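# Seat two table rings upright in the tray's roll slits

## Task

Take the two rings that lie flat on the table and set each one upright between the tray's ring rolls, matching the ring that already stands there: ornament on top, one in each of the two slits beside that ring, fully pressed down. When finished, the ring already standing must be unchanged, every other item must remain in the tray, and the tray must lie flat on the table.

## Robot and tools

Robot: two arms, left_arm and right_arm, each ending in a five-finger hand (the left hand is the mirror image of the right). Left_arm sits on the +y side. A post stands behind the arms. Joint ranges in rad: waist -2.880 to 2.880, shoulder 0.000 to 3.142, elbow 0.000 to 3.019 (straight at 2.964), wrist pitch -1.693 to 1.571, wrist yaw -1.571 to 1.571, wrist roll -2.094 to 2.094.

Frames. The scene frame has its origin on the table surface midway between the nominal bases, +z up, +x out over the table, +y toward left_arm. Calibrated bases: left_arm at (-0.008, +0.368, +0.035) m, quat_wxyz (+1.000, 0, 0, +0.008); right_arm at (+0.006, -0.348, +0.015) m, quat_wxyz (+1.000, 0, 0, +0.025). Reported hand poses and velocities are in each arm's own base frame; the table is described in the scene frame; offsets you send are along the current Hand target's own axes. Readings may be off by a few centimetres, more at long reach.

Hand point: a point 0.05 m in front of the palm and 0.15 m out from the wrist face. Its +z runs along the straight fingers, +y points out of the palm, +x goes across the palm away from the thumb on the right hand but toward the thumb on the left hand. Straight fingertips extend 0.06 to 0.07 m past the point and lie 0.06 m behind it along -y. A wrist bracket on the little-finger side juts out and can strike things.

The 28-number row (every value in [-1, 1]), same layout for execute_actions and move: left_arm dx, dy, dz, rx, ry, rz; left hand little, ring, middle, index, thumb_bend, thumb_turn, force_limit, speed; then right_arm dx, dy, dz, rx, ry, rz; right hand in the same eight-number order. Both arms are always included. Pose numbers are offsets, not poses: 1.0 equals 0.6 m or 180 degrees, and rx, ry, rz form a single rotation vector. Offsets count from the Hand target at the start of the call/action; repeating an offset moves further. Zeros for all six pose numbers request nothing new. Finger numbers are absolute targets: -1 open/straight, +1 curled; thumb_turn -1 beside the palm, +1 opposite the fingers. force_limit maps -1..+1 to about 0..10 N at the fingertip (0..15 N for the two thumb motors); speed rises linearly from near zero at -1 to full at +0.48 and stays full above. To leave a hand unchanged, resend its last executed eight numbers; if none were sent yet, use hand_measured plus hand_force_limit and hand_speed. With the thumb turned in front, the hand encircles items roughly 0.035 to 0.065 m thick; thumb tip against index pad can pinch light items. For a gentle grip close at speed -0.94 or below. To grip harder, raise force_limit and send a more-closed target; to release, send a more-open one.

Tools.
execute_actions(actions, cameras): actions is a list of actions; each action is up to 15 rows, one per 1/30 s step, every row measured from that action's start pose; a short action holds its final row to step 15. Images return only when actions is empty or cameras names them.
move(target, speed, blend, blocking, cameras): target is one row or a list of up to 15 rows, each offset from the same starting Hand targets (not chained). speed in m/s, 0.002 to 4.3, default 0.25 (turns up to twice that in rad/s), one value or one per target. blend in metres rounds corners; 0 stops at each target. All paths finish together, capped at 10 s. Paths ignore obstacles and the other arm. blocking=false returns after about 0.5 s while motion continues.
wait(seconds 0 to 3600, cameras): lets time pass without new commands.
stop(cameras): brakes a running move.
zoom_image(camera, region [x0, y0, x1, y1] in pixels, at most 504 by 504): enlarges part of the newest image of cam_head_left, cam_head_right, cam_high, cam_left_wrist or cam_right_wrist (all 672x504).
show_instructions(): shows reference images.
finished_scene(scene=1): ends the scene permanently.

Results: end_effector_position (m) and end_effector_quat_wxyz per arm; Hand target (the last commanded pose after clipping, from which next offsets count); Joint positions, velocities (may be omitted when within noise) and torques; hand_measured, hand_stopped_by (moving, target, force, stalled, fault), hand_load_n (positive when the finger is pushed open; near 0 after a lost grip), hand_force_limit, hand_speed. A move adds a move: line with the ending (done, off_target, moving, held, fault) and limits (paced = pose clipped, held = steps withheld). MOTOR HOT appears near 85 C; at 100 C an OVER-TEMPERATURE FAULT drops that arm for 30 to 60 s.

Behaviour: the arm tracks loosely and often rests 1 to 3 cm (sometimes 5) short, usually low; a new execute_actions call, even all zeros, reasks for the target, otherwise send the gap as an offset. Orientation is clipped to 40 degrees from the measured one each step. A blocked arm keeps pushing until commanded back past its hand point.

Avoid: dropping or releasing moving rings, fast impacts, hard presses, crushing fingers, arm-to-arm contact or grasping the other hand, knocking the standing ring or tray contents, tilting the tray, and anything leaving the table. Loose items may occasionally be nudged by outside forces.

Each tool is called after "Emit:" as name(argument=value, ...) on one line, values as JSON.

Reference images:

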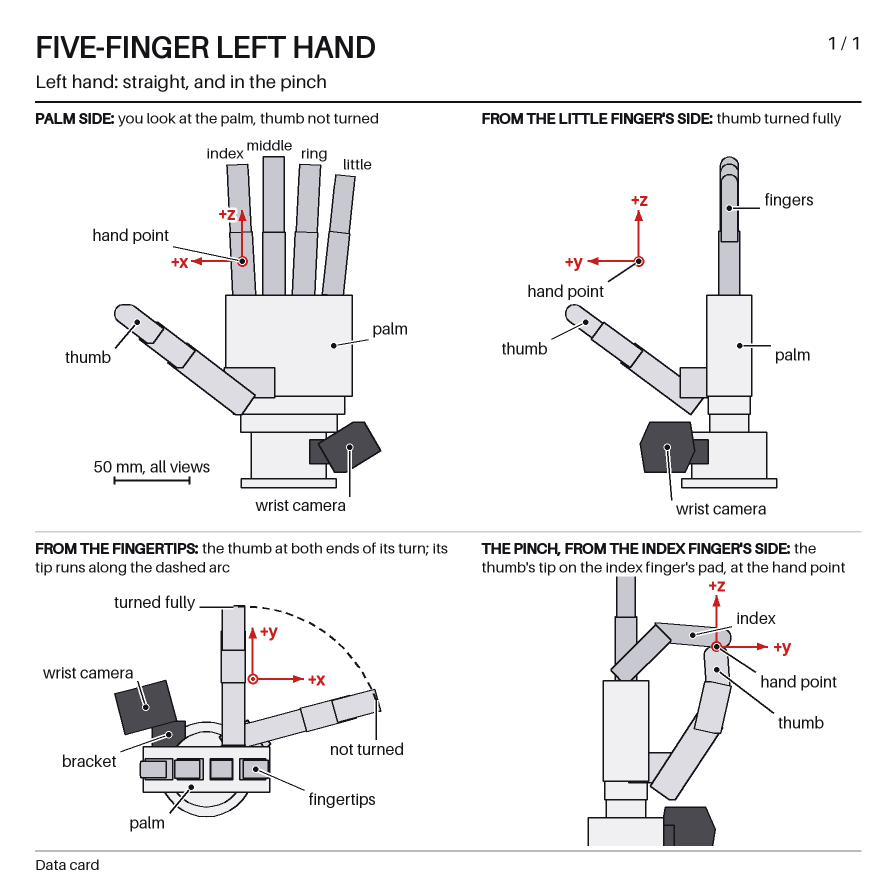

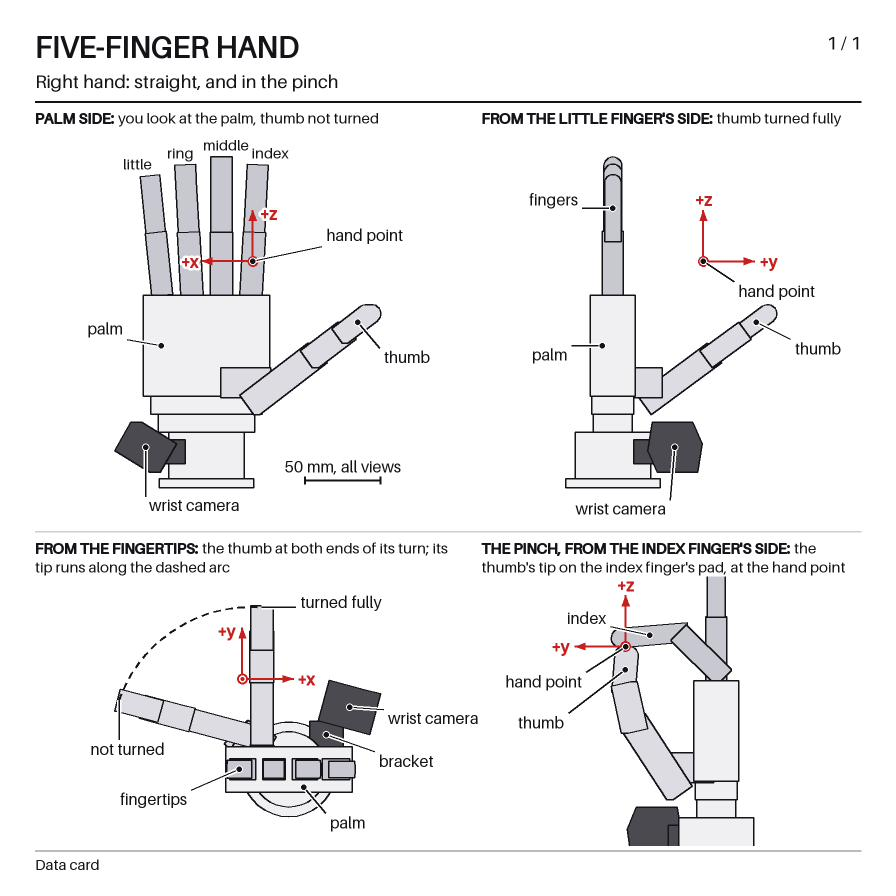

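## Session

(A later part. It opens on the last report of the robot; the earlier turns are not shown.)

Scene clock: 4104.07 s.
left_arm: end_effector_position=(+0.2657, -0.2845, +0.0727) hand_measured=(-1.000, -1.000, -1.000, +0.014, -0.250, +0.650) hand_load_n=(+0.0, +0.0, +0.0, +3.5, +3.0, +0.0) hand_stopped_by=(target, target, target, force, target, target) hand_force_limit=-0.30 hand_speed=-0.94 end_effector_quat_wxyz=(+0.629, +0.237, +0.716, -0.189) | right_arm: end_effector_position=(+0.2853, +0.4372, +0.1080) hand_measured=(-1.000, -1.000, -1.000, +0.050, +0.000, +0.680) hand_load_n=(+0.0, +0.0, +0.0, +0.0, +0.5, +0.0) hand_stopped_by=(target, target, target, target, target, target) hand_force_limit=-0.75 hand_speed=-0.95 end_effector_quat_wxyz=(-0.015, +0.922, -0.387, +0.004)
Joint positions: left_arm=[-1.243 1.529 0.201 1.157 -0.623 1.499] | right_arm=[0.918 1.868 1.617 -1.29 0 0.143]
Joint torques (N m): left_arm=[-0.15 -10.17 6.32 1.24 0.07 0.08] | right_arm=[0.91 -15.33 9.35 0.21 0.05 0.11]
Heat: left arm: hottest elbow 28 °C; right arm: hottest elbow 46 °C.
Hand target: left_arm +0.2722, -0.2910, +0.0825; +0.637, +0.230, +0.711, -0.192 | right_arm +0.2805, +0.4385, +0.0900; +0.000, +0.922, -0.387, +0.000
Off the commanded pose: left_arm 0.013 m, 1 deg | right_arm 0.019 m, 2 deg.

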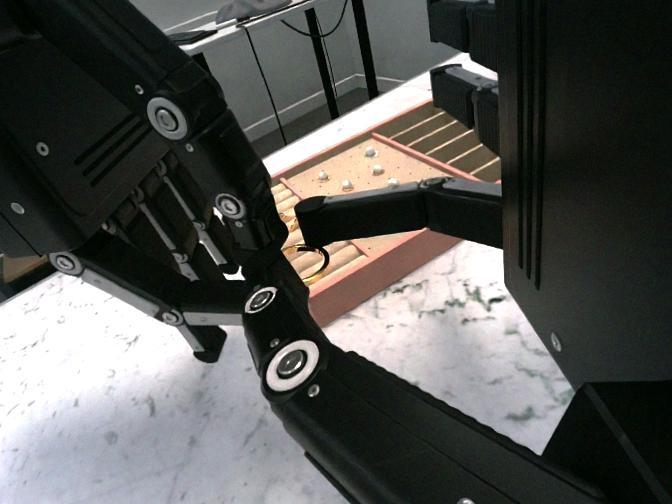

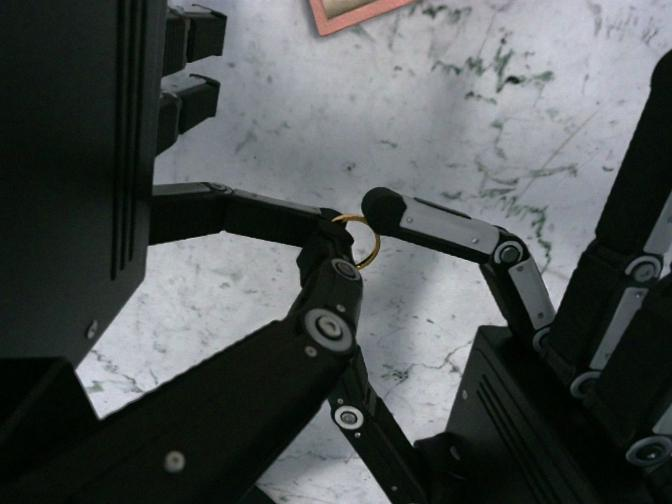

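Emit:
execute_actions(actions=[[[0,0,0,0,0,0,-1,-1,-1,0.145,-0.25,0.65,-0.3,-0.94,0,0,0,0,0,0,-1,-1,-1,0.09,0.0,0.68,-0.75,-0.92]],[[0,0,0,0,0,0,-1,-1,-1,0.145,-0.25,0.65,-0.3,-0.94,0,0,0,0,0,0,-1,-1,-1,0.115,0.0,0.68,-0.75,-0.95]]], cameras=["cam_left_wrist","cam_right_wrist"])

Emit:
zoom_image(camera="cam_left_wrist", region=[210, 170, 350, 310])

Scene clock: 4107.20 s.
left_arm: end_effector_position=(+0.2657, -0.2845, +0.0727) hand_measured=(-1.000, -1.000, -1.000, +0.014, -0.250, +0.650) hand_load_n=(+0.0, +0.0, +0.0, +3.5, +2.5, +0.0) hand_stopped_by=(target, target, target, force, target, target) hand_force_limit=-0.30 hand_speed=-0.94 end_effector_quat_wxyz=(+0.629, +0.237, +0.716, -0.189) | right_arm: end_effector_position=(+0.2853, +0.4372, +0.1080) hand_measured=(-1.000, -1.000, -1.000, +0.114, +0.000, +0.680) hand_load_n=(+0.0, +0.0, +0.0, +0.0, +0.0, +0.0) hand_stopped_by=(target, target, target, target, target, target) hand_force_limit=-0.75 hand_speed=-0.95 end_effector_quat_wxyz=(-0.015, +0.922, -0.387, +0.004)
Joint positions: left_arm=[-1.243 1.529 0.201 1.157 -0.623 1.499] | right_arm=[0.918 1.868 1.617 -1.29 0 0.143]
Joint torques (N m): left_arm=[-0.5 -10.23 6.16 1.2 0.11 0.04] | right_arm=[1.49 -15.5 9.31 0.18 0.06 0.11]
Heat: left arm: hottest elbow 28 °C; right arm: hottest elbow 46 °C.
Hand target: left_arm +0.2722, -0.2910, +0.0825; +0.637, +0.230, +0.711, -0.192 | right_arm +0.2805, +0.4385, +0.0900; +0.000, +0.922, -0.387, +0.000
Off the commanded pose: left_arm 0.013 m, 1 deg | right_arm 0.019 m, 2 deg.

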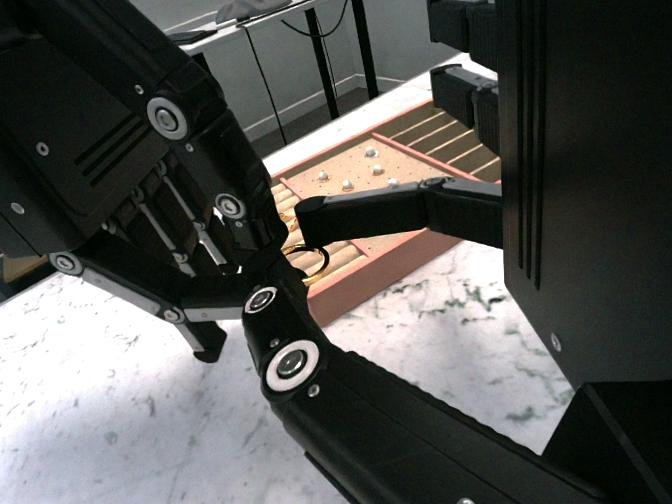

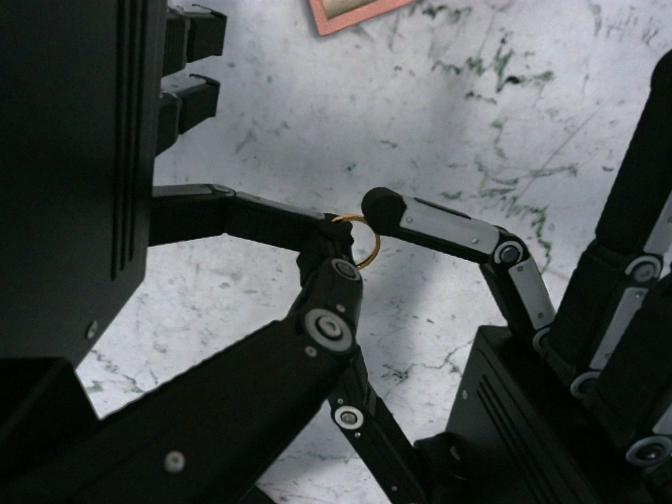

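Scaled by 3.600.

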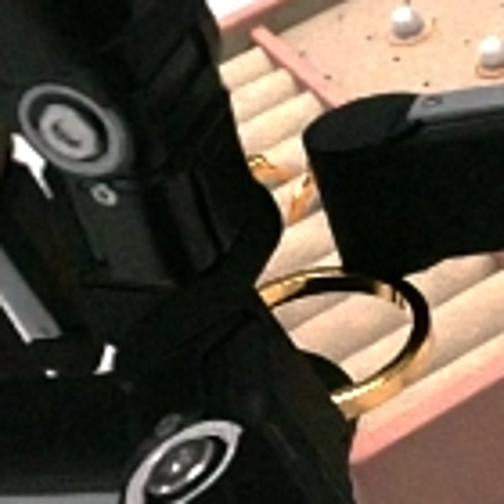

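Emit:
execute_actions(actions=[[[0,0,0,0,0,0,-1,-1,-1,0.145,-0.25,0.65,-0.3,-0.94,0,0,0,0,0,0,-1,-1,-1,0.13,0.0,0.68,-0.8,-0.96]]], cameras=["cam_left_wrist"])

Emit:
zoom_image(camera="cam_left_wrist", region=[210, 170, 350, 310])

Scene clock: 4109.20 s.
left_arm: end_effector_position=(+0.2657, -0.2845, +0.0727) hand_measured=(-1.000, -1.000, -1.000, +0.014, -0.250, +0.650) hand_load_n=(+0.0, +0.0, +0.0, +3.5, +2.5, +0.0) hand_stopped_by=(target, target, target, force, target, target) hand_force_limit=-0.30 hand_speed=-0.94 end_effector_quat_wxyz=(+0.629, +0.237, +0.716, -0.189) | right_arm: end_effector_position=(+0.2853, +0.4372, +0.1080) hand_measured=(-1.000, -1.000, -1.000, +0.130, +0.000, +0.680) hand_load_n=(+0.0, +0.0, +0.0, +0.0, +0.0, +0.0) hand_stopped_by=(target, target, target, target, target, target) hand_force_limit=-0.80 hand_speed=-0.96 end_effector_quat_wxyz=(-0.015, +0.922, -0.387, +0.004)
Joint positions: left_arm=[-1.243 1.529 0.201 1.157 -0.623 1.499] | right_arm=[0.918 1.868 1.617 -1.29 0 0.143]
Joint torques (N m): left_arm=[0.21 -9.88 6.19 1.33 0.05 0.09] | right_arm=[1.49 -15.27 9.22 0.16 0.08 0.13]
Heat: left arm: hottest elbow 28 °C; right arm: hottest elbow 46 °C.
Hand target: left_arm +0.2722, -0.2910, +0.0825; +0.637, +0.230, +0.711, -0.192 | right_arm +0.2805, +0.4385, +0.0900; +0.000, +0.922, -0.387, +0.000
Off the commanded pose: left_arm 0.013 m, 1 deg | right_arm 0.019 m, 2 deg.

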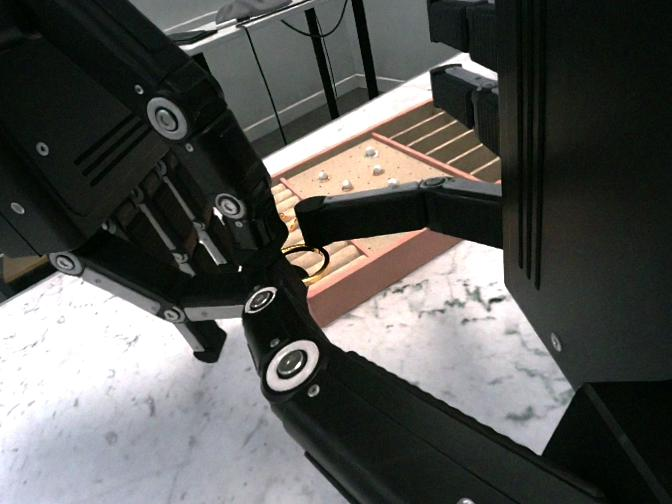

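Scaled by 3.600.

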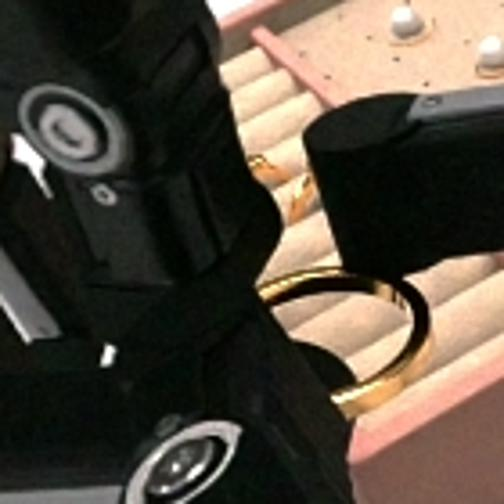

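Emit:
execute_actions(actions=[[[0,0,0,0,0,0,-1,-1,-1,0.145,-0.25,0.65,-0.3,-0.94,0,0,0,0,0,0,-1,-1,-1,0.145,0.0,0.68,-0.8,-0.96]]], cameras=["cam_left_wrist"])

Emit:
zoom_image(camera="cam_left_wrist", region=[210, 170, 350, 310])

Scene clock: 4111.63 s.
left_arm: end_effector_position=(+0.2657, -0.2845, +0.0727) hand_measured=(-1.000, -1.000, -1.000, +0.014, -0.250, +0.650) hand_load_n=(+0.0, -0.5, +0.0, +3.5, +2.5, +0.5) hand_stopped_by=(target, target, target, force, target, target) hand_force_limit=-0.30 hand_speed=-0.94 end_effector_quat_wxyz=(+0.629, +0.237, +0.716, -0.189) | right_arm: end_effector_position=(+0.2853, +0.4372, +0.1080) hand_measured=(-1.000, -1.000, -1.000, +0.136, +0.000, +0.680) hand_load_n=(+0.5, +0.0, +0.0, +1.0, +0.5, +0.0) hand_stopped_by=(target, target, target, force, target, target) hand_force_limit=-0.80 hand_speed=-0.96 end_effector_quat_wxyz=(-0.015, +0.922, -0.387, +0.004)
Joint positions: left_arm=[-1.243 1.529 0.201 1.157 -0.623 1.499] | right_arm=[0.918 1.868 1.617 -1.29 0 0.143]
Joint torques (N m): left_arm=[-0.03 -10.05 6.13 1.4 0.04 0.04] | right_arm=[1.32 -14.97 9.36 0.08 0.05 0.11]
Heat: left arm: hottest elbow 28 °C; right arm: hottest elbow 46 °C.
Hand target: left_arm +0.2722, -0.2910, +0.0825; +0.637, +0.230, +0.711, -0.192 | right_arm +0.2805, +0.4385, +0.0900; +0.000, +0.922, -0.387, +0.000
Off the commanded pose: left_arm 0.013 m, 1 deg | right_arm 0.019 m, 2 deg.

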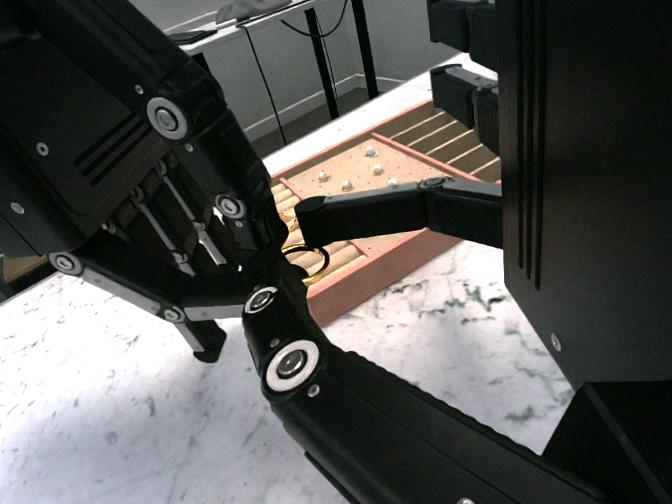

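Scaled by 3.600.

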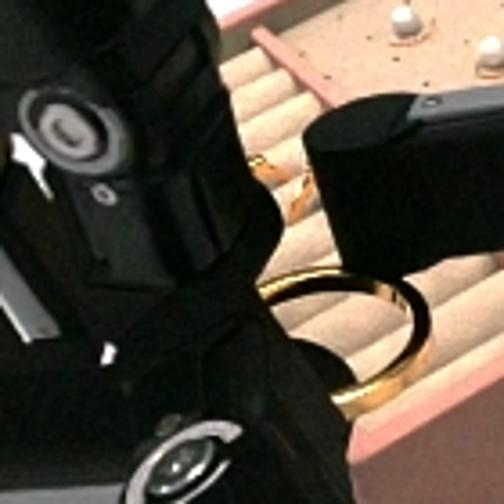

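Emit:
execute_actions(actions=[[[0,0,0,0,0,0,-1,-1,-1,0.145,-0.25,0.65,-0.3,-0.94,0,0,0,0,0,0,-1,-1,-1,0.18,0.0,0.68,-0.62,-0.96]]], cameras=["cam_left_wrist"])

Emit:
zoom_image(camera="cam_left_wrist", region=[210, 170, 350, 310])

Scene clock: 4113.70 s.
left_arm: end_effector_position=(+0.2657, -0.2845, +0.0727) hand_measured=(-1.000, -1.000, -1.000, +0.014, -0.250, +0.650) hand_load_n=(+0.0, +0.5, +0.0, +3.5, +2.5, +0.5) hand_stopped_by=(target, target, target, force, target, target) hand_force_limit=-0.30 hand_speed=-0.94 end_effector_quat_wxyz=(+0.629, +0.237, +0.716, -0.189) | right_arm: end_effector_position=(+0.2853, +0.4372, +0.1080) hand_measured=(-1.000, -1.000, -1.000, +0.144, +0.000, +0.680) hand_load_n=(+0.0, +0.0, +0.0, +2.0, +1.0, +0.0) hand_stopped_by=(target, target, target, force, target, target) hand_force_limit=-0.62 hand_speed=-0.96 end_effector_quat_wxyz=(-0.015, +0.922, -0.387, +0.004)
Joint positions: left_arm=[-1.243 1.529 0.201 1.157 -0.623 1.499] | right_arm=[0.918 1.868 1.617 -1.29 0 0.143]
Joint torques (N m): left_arm=[-0.5 -9.17 6.17 1.39 0 0.08] | right_arm=[1.61 -15.38 9.31 0.21 0.06 0.09]
Heat: left arm: hottest elbow 28 °C; right arm: hottest elbow 46 °C.
Hand target: left_arm +0.2722, -0.2909, +0.0825; +0.637, +0.230, +0.711, -0.192 | right_arm +0.2805, +0.4385, +0.0900; +0.000, +0.922, -0.387, +0.000
Off the commanded pose: left_arm 0.013 m, 1 deg | right_arm 0.019 m, 2 deg.

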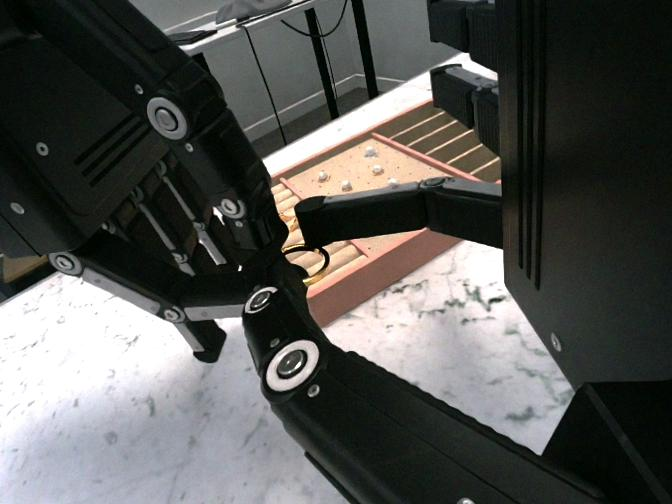

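Scaled by 3.600.

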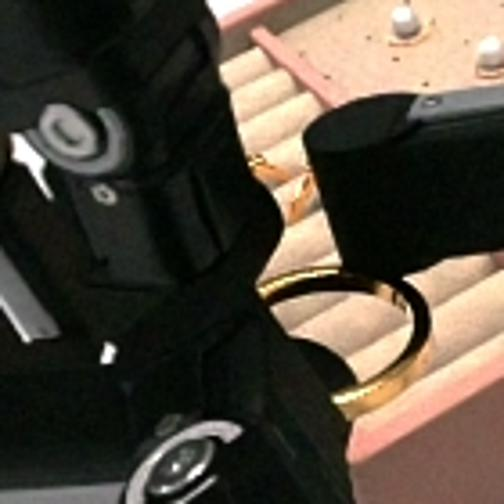

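Excellent, same as ring A. Tighten to 4 N.

Emit:
execute_actions(actions=[[[0,0,0,0,0,0,-1,-1,-1,0.145,-0.25,0.65,-0.3,-0.94,0,0,0,0,0,0,-1,-1,-1,0.20,0.0,0.68,-0.45,-0.95]],[[0,0,0,0,0,0,-1,-1,-1,0.145,-0.25,0.65,-0.3,-0.94,0,0,0,0,0,0,-1,-1,-1,0.22,0.0,0.68,-0.33,-0.95]]], cameras=["cam_left_wrist"])

Emit:
zoom_image(camera="cam_left_wrist", region=[210, 170, 350, 310])

Scene clock: 4121.73 s.
left_arm: end_effector_position=(+0.2657, -0.2845, +0.0727) hand_measured=(-1.000, -1.000, -1.000, +0.014, -0.250, +0.650) hand_load_n=(+0.0, +0.0, +0.0, +3.5, +2.5, +0.5) hand_stopped_by=(target, target, target, force, target, target) hand_force_limit=-0.30 hand_speed=-0.94 end_effector_quat_wxyz=(+0.629, +0.237, +0.716, -0.189) | right_arm: end_effector_position=(+0.2853, +0.4372, +0.1080) hand_measured=(-1.000, -1.000, -1.000, +0.150, +0.000, +0.680) hand_load_n=(+0.0, +0.0, +0.0, +3.5, +1.5, +0.0) hand_stopped_by=(target, target, target, force, target, target) hand_force_limit=-0.33 hand_speed=-0.95 end_effector_quat_wxyz=(-0.015, +0.922, -0.387, +0.004)
Joint positions: left_arm=[-1.243 1.529 0.201 1.157 -0.623 1.499] | right_arm=[0.918 1.868 1.617 -1.29 0 0.143]
Joint torques (N m): left_arm=[-0.26 -9.88 6 1.09 0.08 0.13] | right_arm=[1.32 -15.27 9.32 0.21 0.06 0.11]
Heat: left arm: hottest elbow 29 °C; right arm: hottest elbow 46 °C.
Hand target: left_arm +0.2722, -0.2909, +0.0825; +0.637, +0.230, +0.711, -0.192 | right_arm +0.2805, +0.4385, +0.0900; +0.000, +0.922, -0.387, +0.000
Off the commanded pose: left_arm 0.013 m, 1 deg | right_arm 0.019 m, 2 deg.

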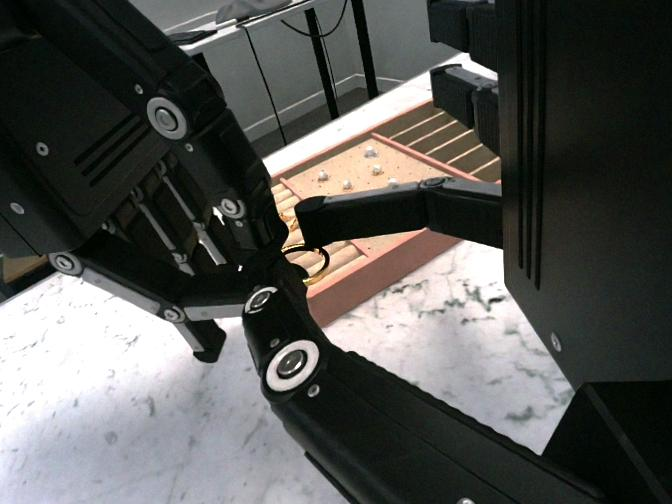

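Scaled by 3.600.

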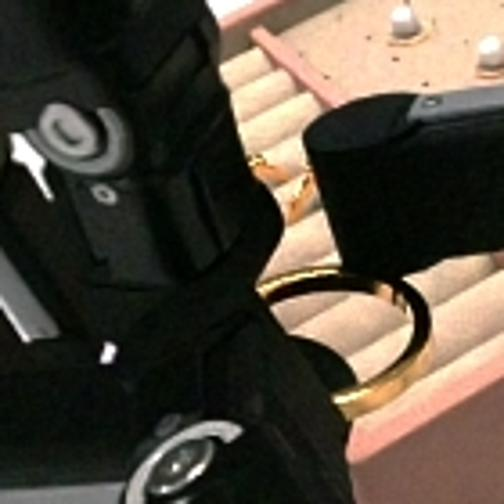

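Emit:
execute_actions(actions=[[[0,0,0,0,0,0,-1,-1,-1,-0.02,-0.25,0.65,-0.3,-0.94,0,0,0,0,0,0,-1,-1,-1,0.22,0.0,0.68,-0.33,-0.95]],[[0,0,0,0,0,0,-1,-1,-1,-0.1,-0.29,0.66,-0.3,-0.9,0,0,0,0,0,0,-1,-1,-1,0.22,0.0,0.68,-0.33,-0.95]]], cameras=["cam_left_wrist","cam_right_wrist"])

Emit:
zoom_image(camera="cam_left_wrist", region=[210, 170, 350, 310])

Scene clock: 4125.37 s.
left_arm: end_effector_position=(+0.2657, -0.2845, +0.0727) hand_measured=(-1.000, -1.000, -1.000, -0.100, -0.290, +0.660) hand_load_n=(+0.0, +0.0, +0.0, +0.0, +0.0, +0.0) hand_stopped_by=(target, target, target, target, target, target) hand_force_limit=-0.30 hand_speed=-0.90 end_effector_quat_wxyz=(+0.629, +0.237, +0.716, -0.189) | right_arm: end_effector_position=(+0.2853, +0.4372, +0.1080) hand_measured=(-1.000, -1.000, -1.000, +0.150, +0.000, +0.680) hand_load_n=(+0.0, +0.0, +0.0, +3.5, +0.5, +0.0) hand_stopped_by=(target, target, target, force, target, target) hand_force_limit=-0.33 hand_speed=-0.95 end_effector_quat_wxyz=(-0.015, +0.922, -0.387, +0.004)
Joint positions: left_arm=[-1.243 1.529 0.201 1.157 -0.623 1.499] | right_arm=[0.918 1.868 1.617 -1.29 0 0.143]
Joint torques (N m): left_arm=[-0.21 -9.88 6.22 1.29 0.03 0.11] | right_arm=[1.49 -15.09 9.31 0.2 0.04 0.14]
Heat: left arm: hottest elbow 29 °C; right arm: hottest elbow 46 °C.
Hand target: left_arm +0.2722, -0.2910, +0.0825; +0.637, +0.230, +0.711, -0.192 | right_arm +0.2805, +0.4385, +0.0900; +0.000, +0.922, -0.387, +0.000
Off the commanded pose: left_arm 0.013 m, 1 deg | right_arm 0.019 m, 2 deg.

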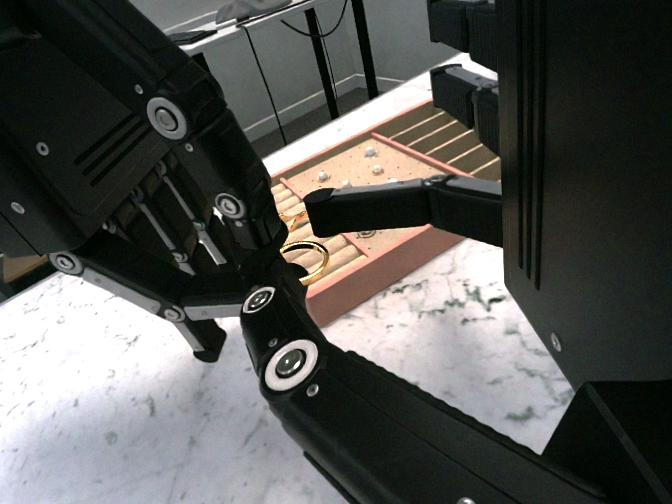

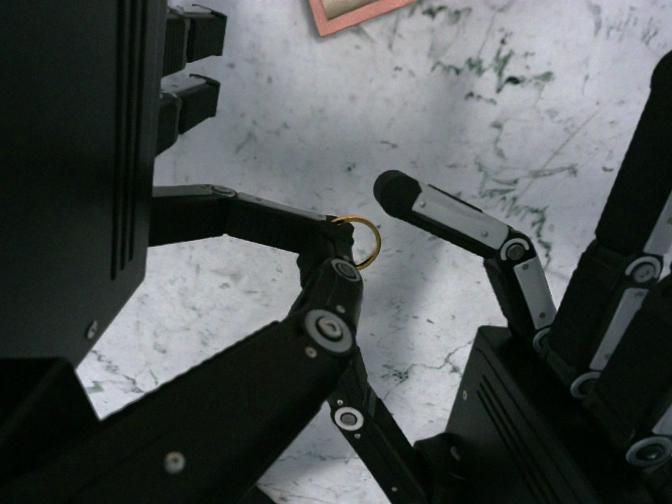

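Scaled by 3.600.

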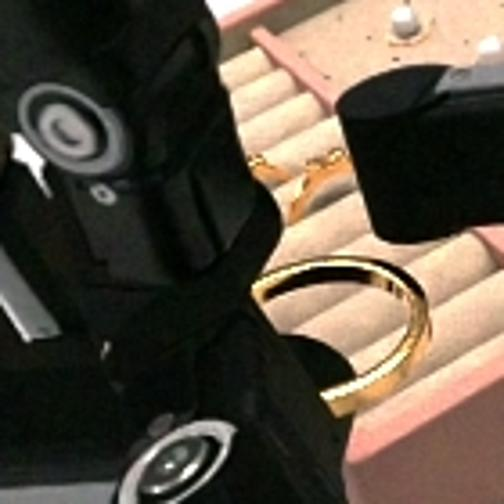

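Emit:
move(target=[[0,-0.1317,-0.0203,0,0,0,-1,-1,-1,-0.1,-0.29,0.66,-0.3,-0.9,0,0,0,0,0,0,-1,-1,-1,0.22,0.0,0.68,-0.33,-0.95]], speed=0.04, cameras=["cam_left_wrist","cam_right_wrist"])

Emit:
zoom_image(camera="cam_right_wrist", region=[290, 180, 410, 300])

Emit:
zoom_image(camera="cam_left_wrist", region=[60, 190, 220, 330])

Scene clock: 4142.10 s.
left_arm: end_effector_position=(+0.2195, -0.3351, +0.0813) hand_measured=(-1.000, -1.000, -1.000, -0.100, -0.290, +0.660) hand_load_n=(+0.0, +0.0, +0.0, +0.0, +0.0, +0.0) hand_stopped_by=(target, target, target, target, target, target) hand_force_limit=-0.30 hand_speed=-0.90 end_effector_quat_wxyz=(+0.637, +0.233, +0.711, -0.183) | right_arm: end_effector_position=(+0.2853, +0.4372, +0.1080) hand_measured=(-1.000, -1.000, -1.000, +0.150, +0.000, +0.680) hand_load_n=(+0.0, +0.0, +0.0, +3.5, +1.0, +0.0) hand_stopped_by=(target, target, target, force, target, target) hand_force_limit=-0.33 hand_speed=-0.95 end_effector_quat_wxyz=(-0.015, +0.922, -0.387, +0.004)
Joint positions: left_arm=[-1.468 1.566 0.315 1.066 -0.862 1.466] | right_arm=[0.918 1.868 1.617 -1.29 0 0.143]
Joint torques (N m): left_arm=[-1.14 -8.88 7.35 1.17 -0.15 -0.12] | right_arm=[0.97 -14.97 9.4 0.2 0.09 0.11]
Heat: left arm: hottest elbow 29 °C; right arm: hottest elbow 46 °C.
Hand target: left_arm +0.2171, -0.3490, +0.0824; +0.637, +0.230, +0.711, -0.192 | right_arm +0.2805, +0.4385, +0.0900; +0.000, +0.922, -0.387, +0.000
Off the commanded pose: left_arm 0.014 m, 1 deg | right_arm 0.019 m, 2 deg.
move: off_target (left_arm)

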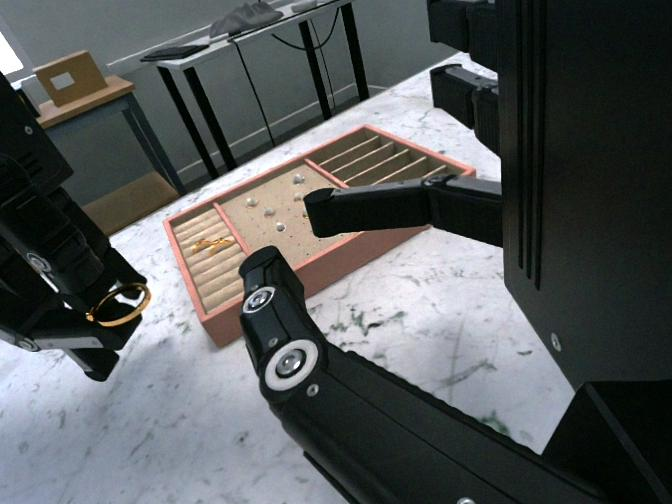

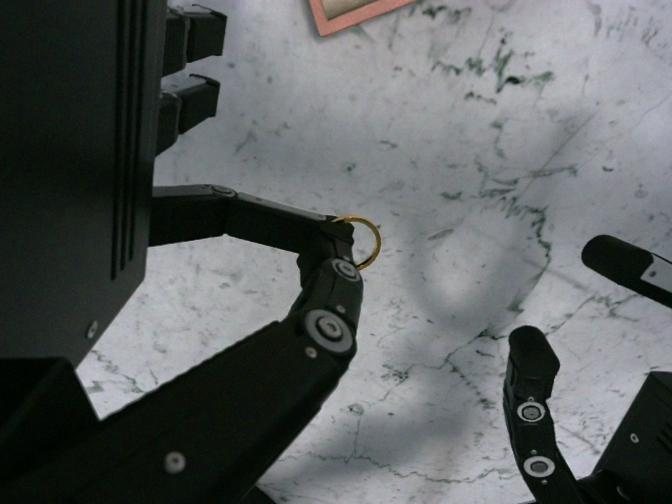

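Scaled by 4.200.

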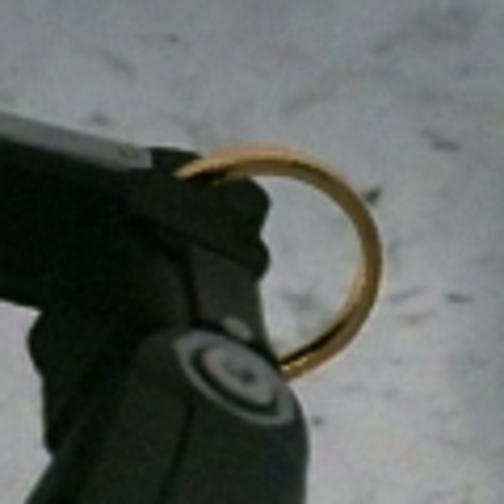

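Scaled by 3.150.

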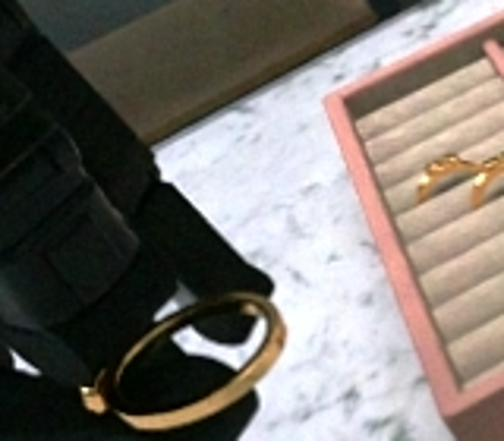

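Emit:
move(target=[[0,0,0,0,0,0,-1,-1,-1,-0.1,-0.29,0.66,-0.3,-0.9,0,0,-0.2167,0,0,0,-1,-1,-1,0.22,0.0,0.68,-0.33,-0.95],[0,0,0,0,0,0,-1,-1,-1,-0.1,-0.29,0.66,-0.3,-0.9,0.3453,0.0378,-0.25,0,0,0,-1,-1,-1,0.22,0.0,0.68,-0.33,-0.95]], speed=0.08, cameras=["cam_left_wrist","cam_right_wrist","cam_high"])

Scene clock: 4152.07 s.
left_arm: end_effector_position=(+0.2194, -0.3351, +0.0812) hand_measured=(-1.000, -1.000, -1.000, -0.100, -0.290, +0.660) hand_load_n=(+0.0, +0.0, +0.0, +0.0, +0.0, +0.0) hand_stopped_by=(target, target, target, target, target, target) hand_force_limit=-0.30 hand_speed=-0.90 end_effector_quat_wxyz=(+0.637, +0.233, +0.711, -0.184) | right_arm: end_effector_position=(+0.4011, +0.2742, +0.2278) hand_measured=(-1.000, -1.000, -1.000, +0.150, +0.000, +0.680) hand_load_n=(+0.0, +0.0, +0.0, +3.5, +0.5, +0.0) hand_stopped_by=(target, target, target, force, target, target) hand_force_limit=-0.33 hand_speed=-0.95 end_effector_quat_wxyz=(+0.012, +0.921, -0.388, -0.008)
Joint positions: left_arm=[-1.468 1.566 0.315 1.066 -0.862 1.465] | right_arm=[0.564 1.808 1.838 -1.63 0 -0.209]
Joint torques (N m): left_arm=[-1.44 -8.23 7.56 1.01 -0.17 -0.11] | right_arm=[-0.38 -17.26 13.96 -0.5 0.06 -0.03]
Heat: left arm: hottest elbow 30 °C; right arm: hottest elbow 47 °C.
Hand target: left_arm +0.2171, -0.3490, +0.0825; +0.637, +0.230, +0.711, -0.192 | right_arm +0.4095, +0.2750, +0.2397; +0.000, +0.922, -0.386, +0.000
Off the commanded pose: left_arm 0.014 m, 1 deg | right_arm 0.015 m, 2 deg.
move: off_target (right_arm)
Images, in order (width x height): cam_high 672x504, cam_left_wrist 672x504, cam_right_wrist 672x504.

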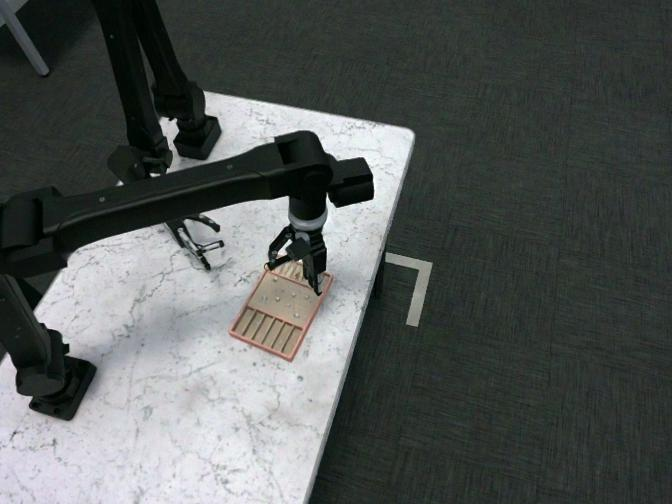

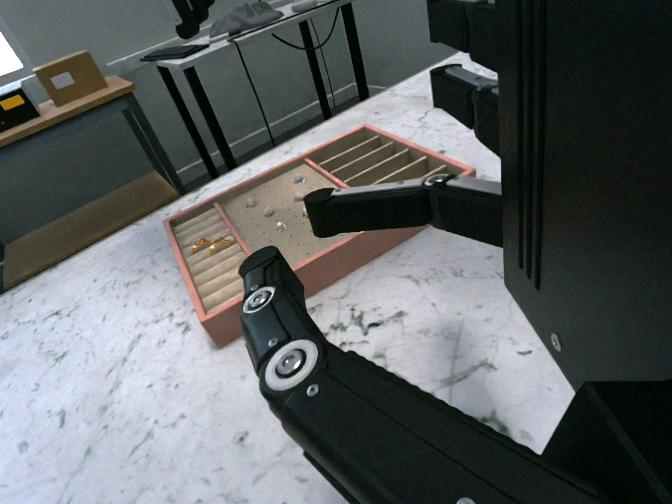

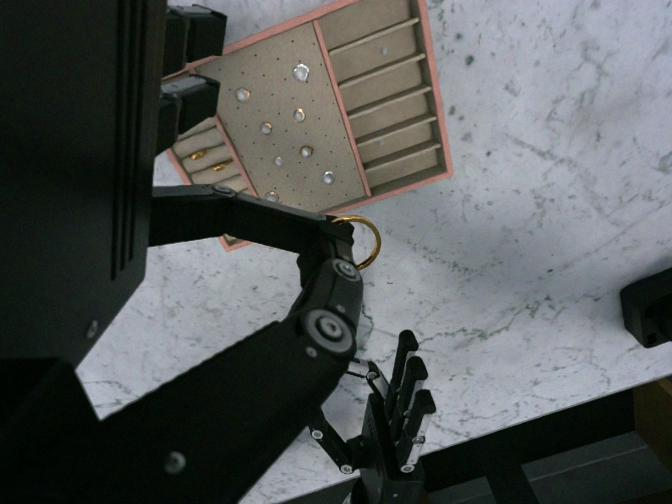

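Emit:
move(target=[[-0.0436,0.2153,0.0142,0,0,0,-1,-1,-1,-0.1,-0.29,0.66,-0.3,-0.9,-0.0149,-0.083,0,0,0,0,-1,-1,-1,0.22,0.0,0.68,-0.33,-0.95],[-0.0633,0.4687,-0.063,0.2209,-0.0044,0.026,-1,-1,-1,-0.1,-0.29,0.66,-0.3,-0.9,-0.0149,-0.083,0,0,0,0,-1,-1,-1,0.22,0.0,0.68,-0.33,-0.95],[-0.0606,0.6372,-0.2013,0.2209,-0.0044,0.026,-1,-1,-1,-0.1,-0.29,0.66,-0.3,-0.9,-0.0149,-0.083,0,0,0,0,-1,-1,-1,0.22,0.0,0.68,-0.33,-0.95]], speed=0.12, blend=0.03, cameras=["cam_high","cam_right_wrist","cam_head_left"])

Scene clock: 4166.03 s.
left_arm: end_effector_position=(+0.3402, +0.0245, +0.1350) hand_measured=(-1.000, -1.000, -1.000, -0.100, -0.290, +0.660) hand_load_n=(+0.0, +0.0, +0.0, +0.0, +0.0, +0.5) hand_stopped_by=(target, target, target, target, target, target) hand_force_limit=-0.30 hand_speed=-0.90 end_effector_quat_wxyz=(+0.642, +0.313, +0.632, -0.300) | right_arm: end_effector_position=(+0.4325, +0.3040, +0.2418) hand_measured=(-1.000, -1.000, -1.000, +0.150, +0.000, +0.680) hand_load_n=(+0.0, +0.0, +0.0, +3.5, +0.5, +0.0) hand_stopped_by=(target, target, target, force, target, target) hand_force_limit=-0.33 hand_speed=-0.95 end_effector_quat_wxyz=(+0.002, +0.922, -0.387, -0.001)
Joint positions: left_arm=[0.682 1.131 0.219 0.396 1.58 2.111] | right_arm=[0.579 1.921 2.043 -1.698 0 -0.197]
Joint torques (N m): left_arm=[-0.03 -6.01 7.54 1.57 0.6 -0.07] | right_arm=[1.61 -16.15 14.69 -0.44 0.04 0.12]
Heat: left arm: hottest elbow 30 °C; right arm: hottest elbow 50 °C.
Hand target: left_arm +0.3400, +0.0300, +0.1404; +0.532, +0.460, +0.589, -0.398 | right_arm +0.4388, +0.3161, +0.2399; +0.000, +0.922, -0.387, +0.000
Off the commanded pose: left_arm 0.008 m, 24 deg | right_arm 0.014 m, 0 deg.
joint sent to its limit (left arm) — joint 5 (wrist yaw), upper limit. The joint targets are off in orientation, not in position.
joint at its limit (right arm) — joint 4 (wrist pitch), lower limit.
move: off_target (left_arm, right_arm)
Images, in order (width x height): cam_head_left 672x504, cam_high 672x504, cam_right_wrist 672x504.

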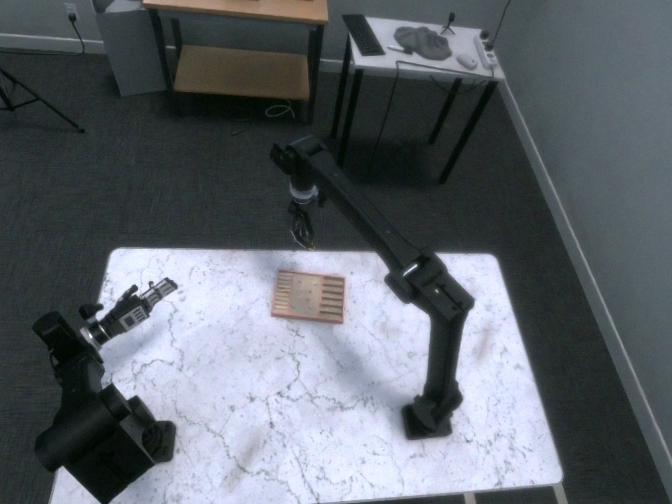

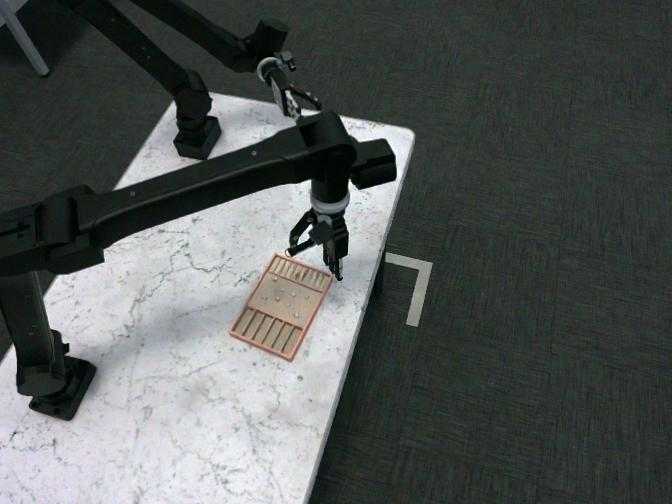

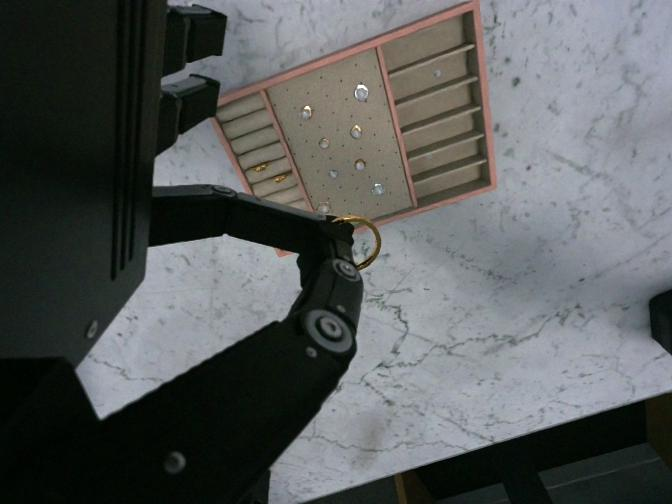

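Emit:
move(target=[[0,0,0,0,0,0,-1,-1,-1,-0.1,-0.29,0.66,-0.3,-0.9,0,0,0,0.4341,0.1925,0.3025,-1,-1,-1,0.22,0.0,0.68,-0.33,-0.95]], speed=0.14, cameras=["cam_high","cam_right_wrist","cam_head_left"])

Emit:
zoom_image(camera="cam_right_wrist", region=[290, 180, 410, 300])

Scene clock: 4175.53 s.
left_arm: end_effector_position=(+0.3401, +0.0247, +0.1350) hand_measured=(-1.000, -1.000, -1.000, -0.100, -0.290, +0.660) hand_load_n=(+0.0, +0.0, +0.0, +0.0, +0.0, +0.0) hand_stopped_by=(target, target, target, target, target, target) hand_force_limit=-0.30 hand_speed=-0.90 end_effector_quat_wxyz=(+0.642, +0.313, +0.632, -0.300) | right_arm: end_effector_position=(+0.4419, +0.3114, +0.2547) hand_measured=(-1.000, -1.000, -1.000, +0.150, +0.000, +0.680) hand_load_n=(-0.5, +0.0, +0.0, +3.5, +0.5, +0.0) hand_stopped_by=(target, target, target, force, target, target) hand_force_limit=-0.33 hand_speed=-0.95 end_effector_quat_wxyz=(+0.455, -0.411, +0.634, -0.471)
Joint positions: left_arm=[0.682 1.131 0.219 0.396 1.58 2.111] | right_arm=[0.892 1.29 0.872 0.101 1.099 0.476]
Joint torques (N m): left_arm=[-0.44 -6.01 7.61 1.5 0.54 -0.05] | right_arm=[1.44 -7.47 9.91 1.59 0.44 -0.07]
Heat: left arm: hottest elbow 31 °C; right arm: hottest elbow 50 °C.
Hand target: left_arm +0.3400, +0.0301, +0.1404; +0.533, +0.460, +0.589, -0.398 | right_arm +0.4387, +0.3163, +0.2399; +0.448, -0.424, +0.628, -0.474
Off the commanded pose: left_arm 0.008 m, 24 deg | right_arm 0.016 m, 2 deg.
joint sent to its limit (left arm) — joint 5 (wrist yaw), upper limit. The joint targets are off in orientation, not in position.
move: off_target (right_arm)
Images, in order (width x height): cam_head_left 672x504, cam_high 672x504, cam_right_wrist 672x504.

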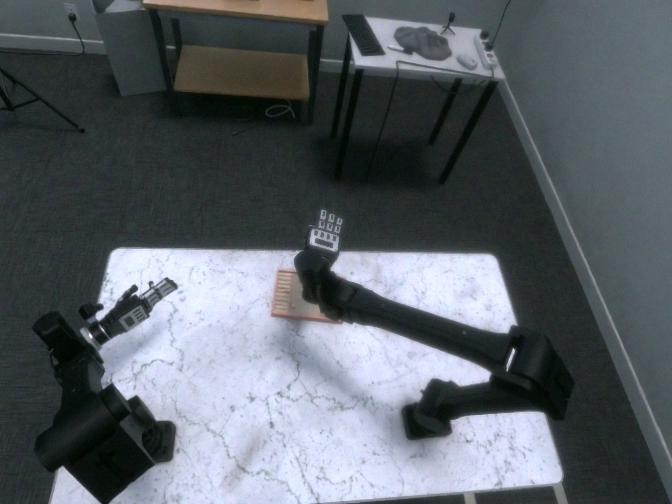

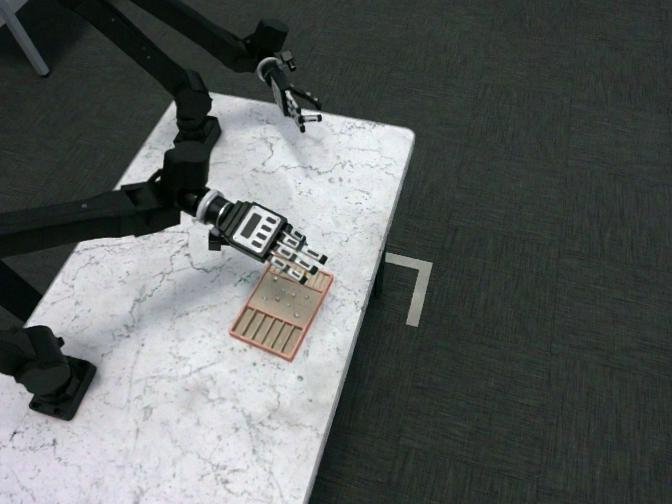

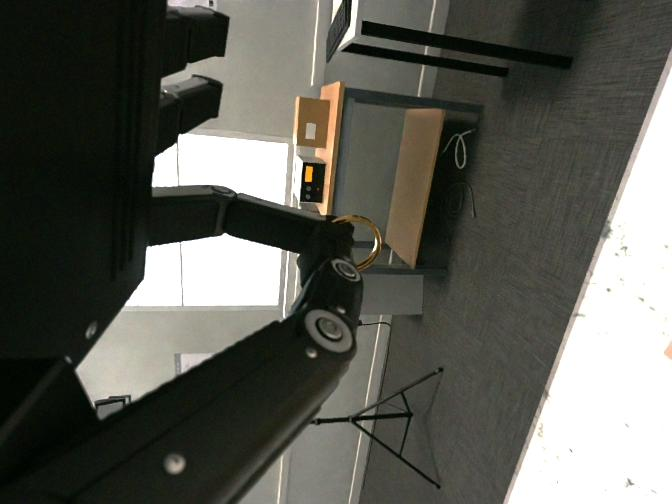

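Scaled by 4.200.

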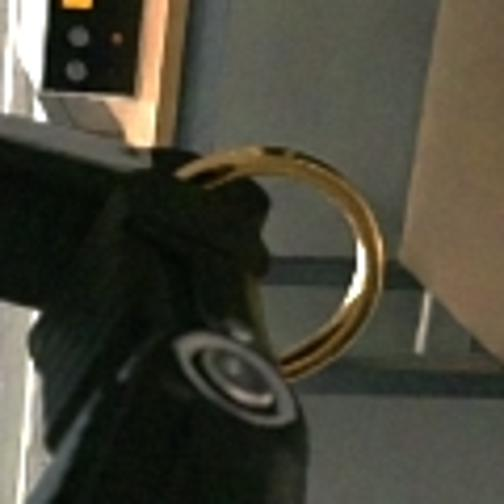

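Emit:
move(target=[[0.053,0.0726,0.2843,-0.1262,0.0275,-0.5183,-1,-1,-1,-1,-1,-1,-0.3,0,0,0,0,0,0,0,-1,-1,-1,0.22,0.0,0.68,-0.33,-0.95]], speed=0.12, cameras=["cam_high","cam_left_wrist","cam_head_left"])

Scene clock: 4187.40 s.
left_arm: end_effector_position=(+0.4038, -0.1154, +0.0768) hand_measured=(-1.000, -1.000, -1.000, -1.000, -1.000, -1.000) hand_load_n=(+0.0, +0.0, +0.0, +0.0, +0.0, -0.5) hand_stopped_by=(target, target, target, target, target, target) hand_force_limit=-0.30 hand_speed=0.00 end_effector_quat_wxyz=(+0.112, -0.209, +0.817, -0.525) | right_arm: end_effector_position=(+0.4419, +0.3114, +0.2548) hand_measured=(-1.000, -1.000, -1.000, +0.150, +0.000, +0.680) hand_load_n=(+0.0, +0.0, +0.0, +3.0, +1.0, +0.0) hand_stopped_by=(target, target, target, force, target, target) hand_force_limit=-0.33 hand_speed=-0.95 end_effector_quat_wxyz=(+0.455, -0.412, +0.634, -0.472)
Joint positions: left_arm=[0.096 1.413 0.72 -0.226 1.01 0.797] | right_arm=[0.892 1.29 0.872 0.102 1.099 0.475]
Joint torques (N m): left_arm=[-1.9 -11.11 12.88 1.66 0.56 -0.14] | right_arm=[1.9 -7.18 10.03 1.52 0.49 -0.08]
Heat: left arm: hottest elbow 32 °C; right arm: hottest elbow 50 °C.
Hand target: left_arm +0.4262, -0.1184, +0.0899; +0.127, -0.196, +0.816, -0.529 | right_arm +0.4388, +0.3163, +0.2399; +0.448, -0.424, +0.628, -0.474
Off the commanded pose: left_arm 0.026 m, 2 deg | right_arm 0.016 m, 2 deg.
move: off_target (left_arm)
Images, in order (width x height): cam_head_left 672x504, cam_high 672x504, cam_left_wrist 672x504.

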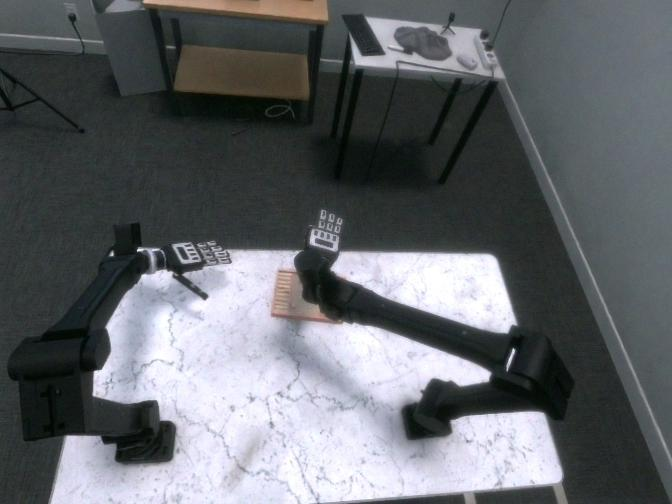

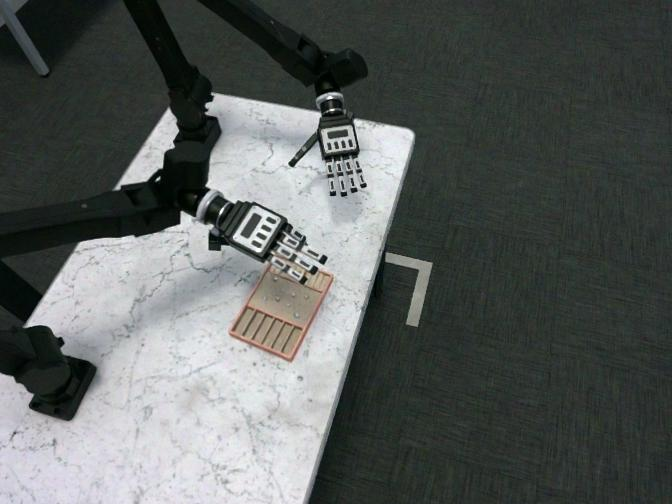

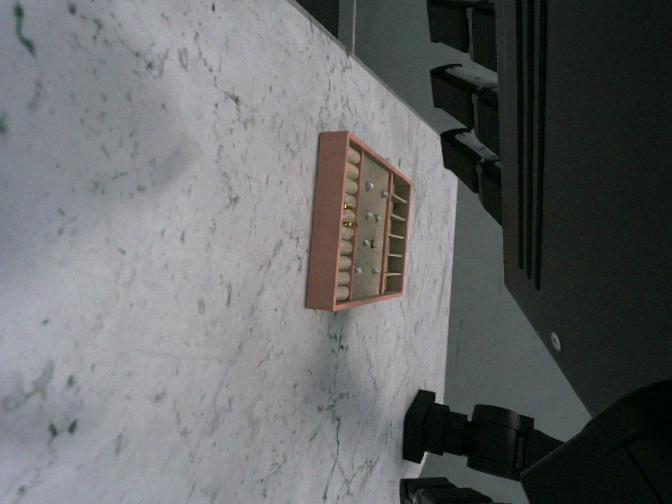

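Emit:
zoom_image(camera="cam_left_wrist", region=[300, 170, 420, 290])

Scaled by 4.200.

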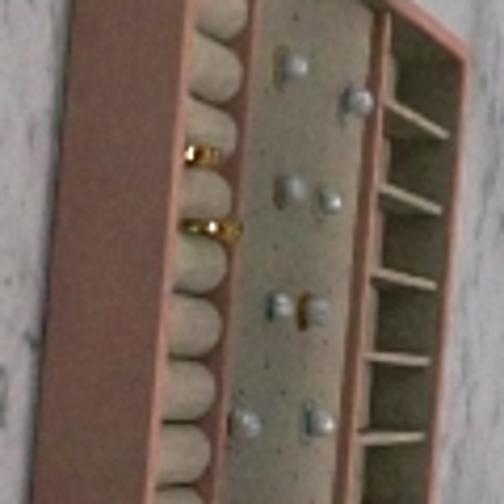

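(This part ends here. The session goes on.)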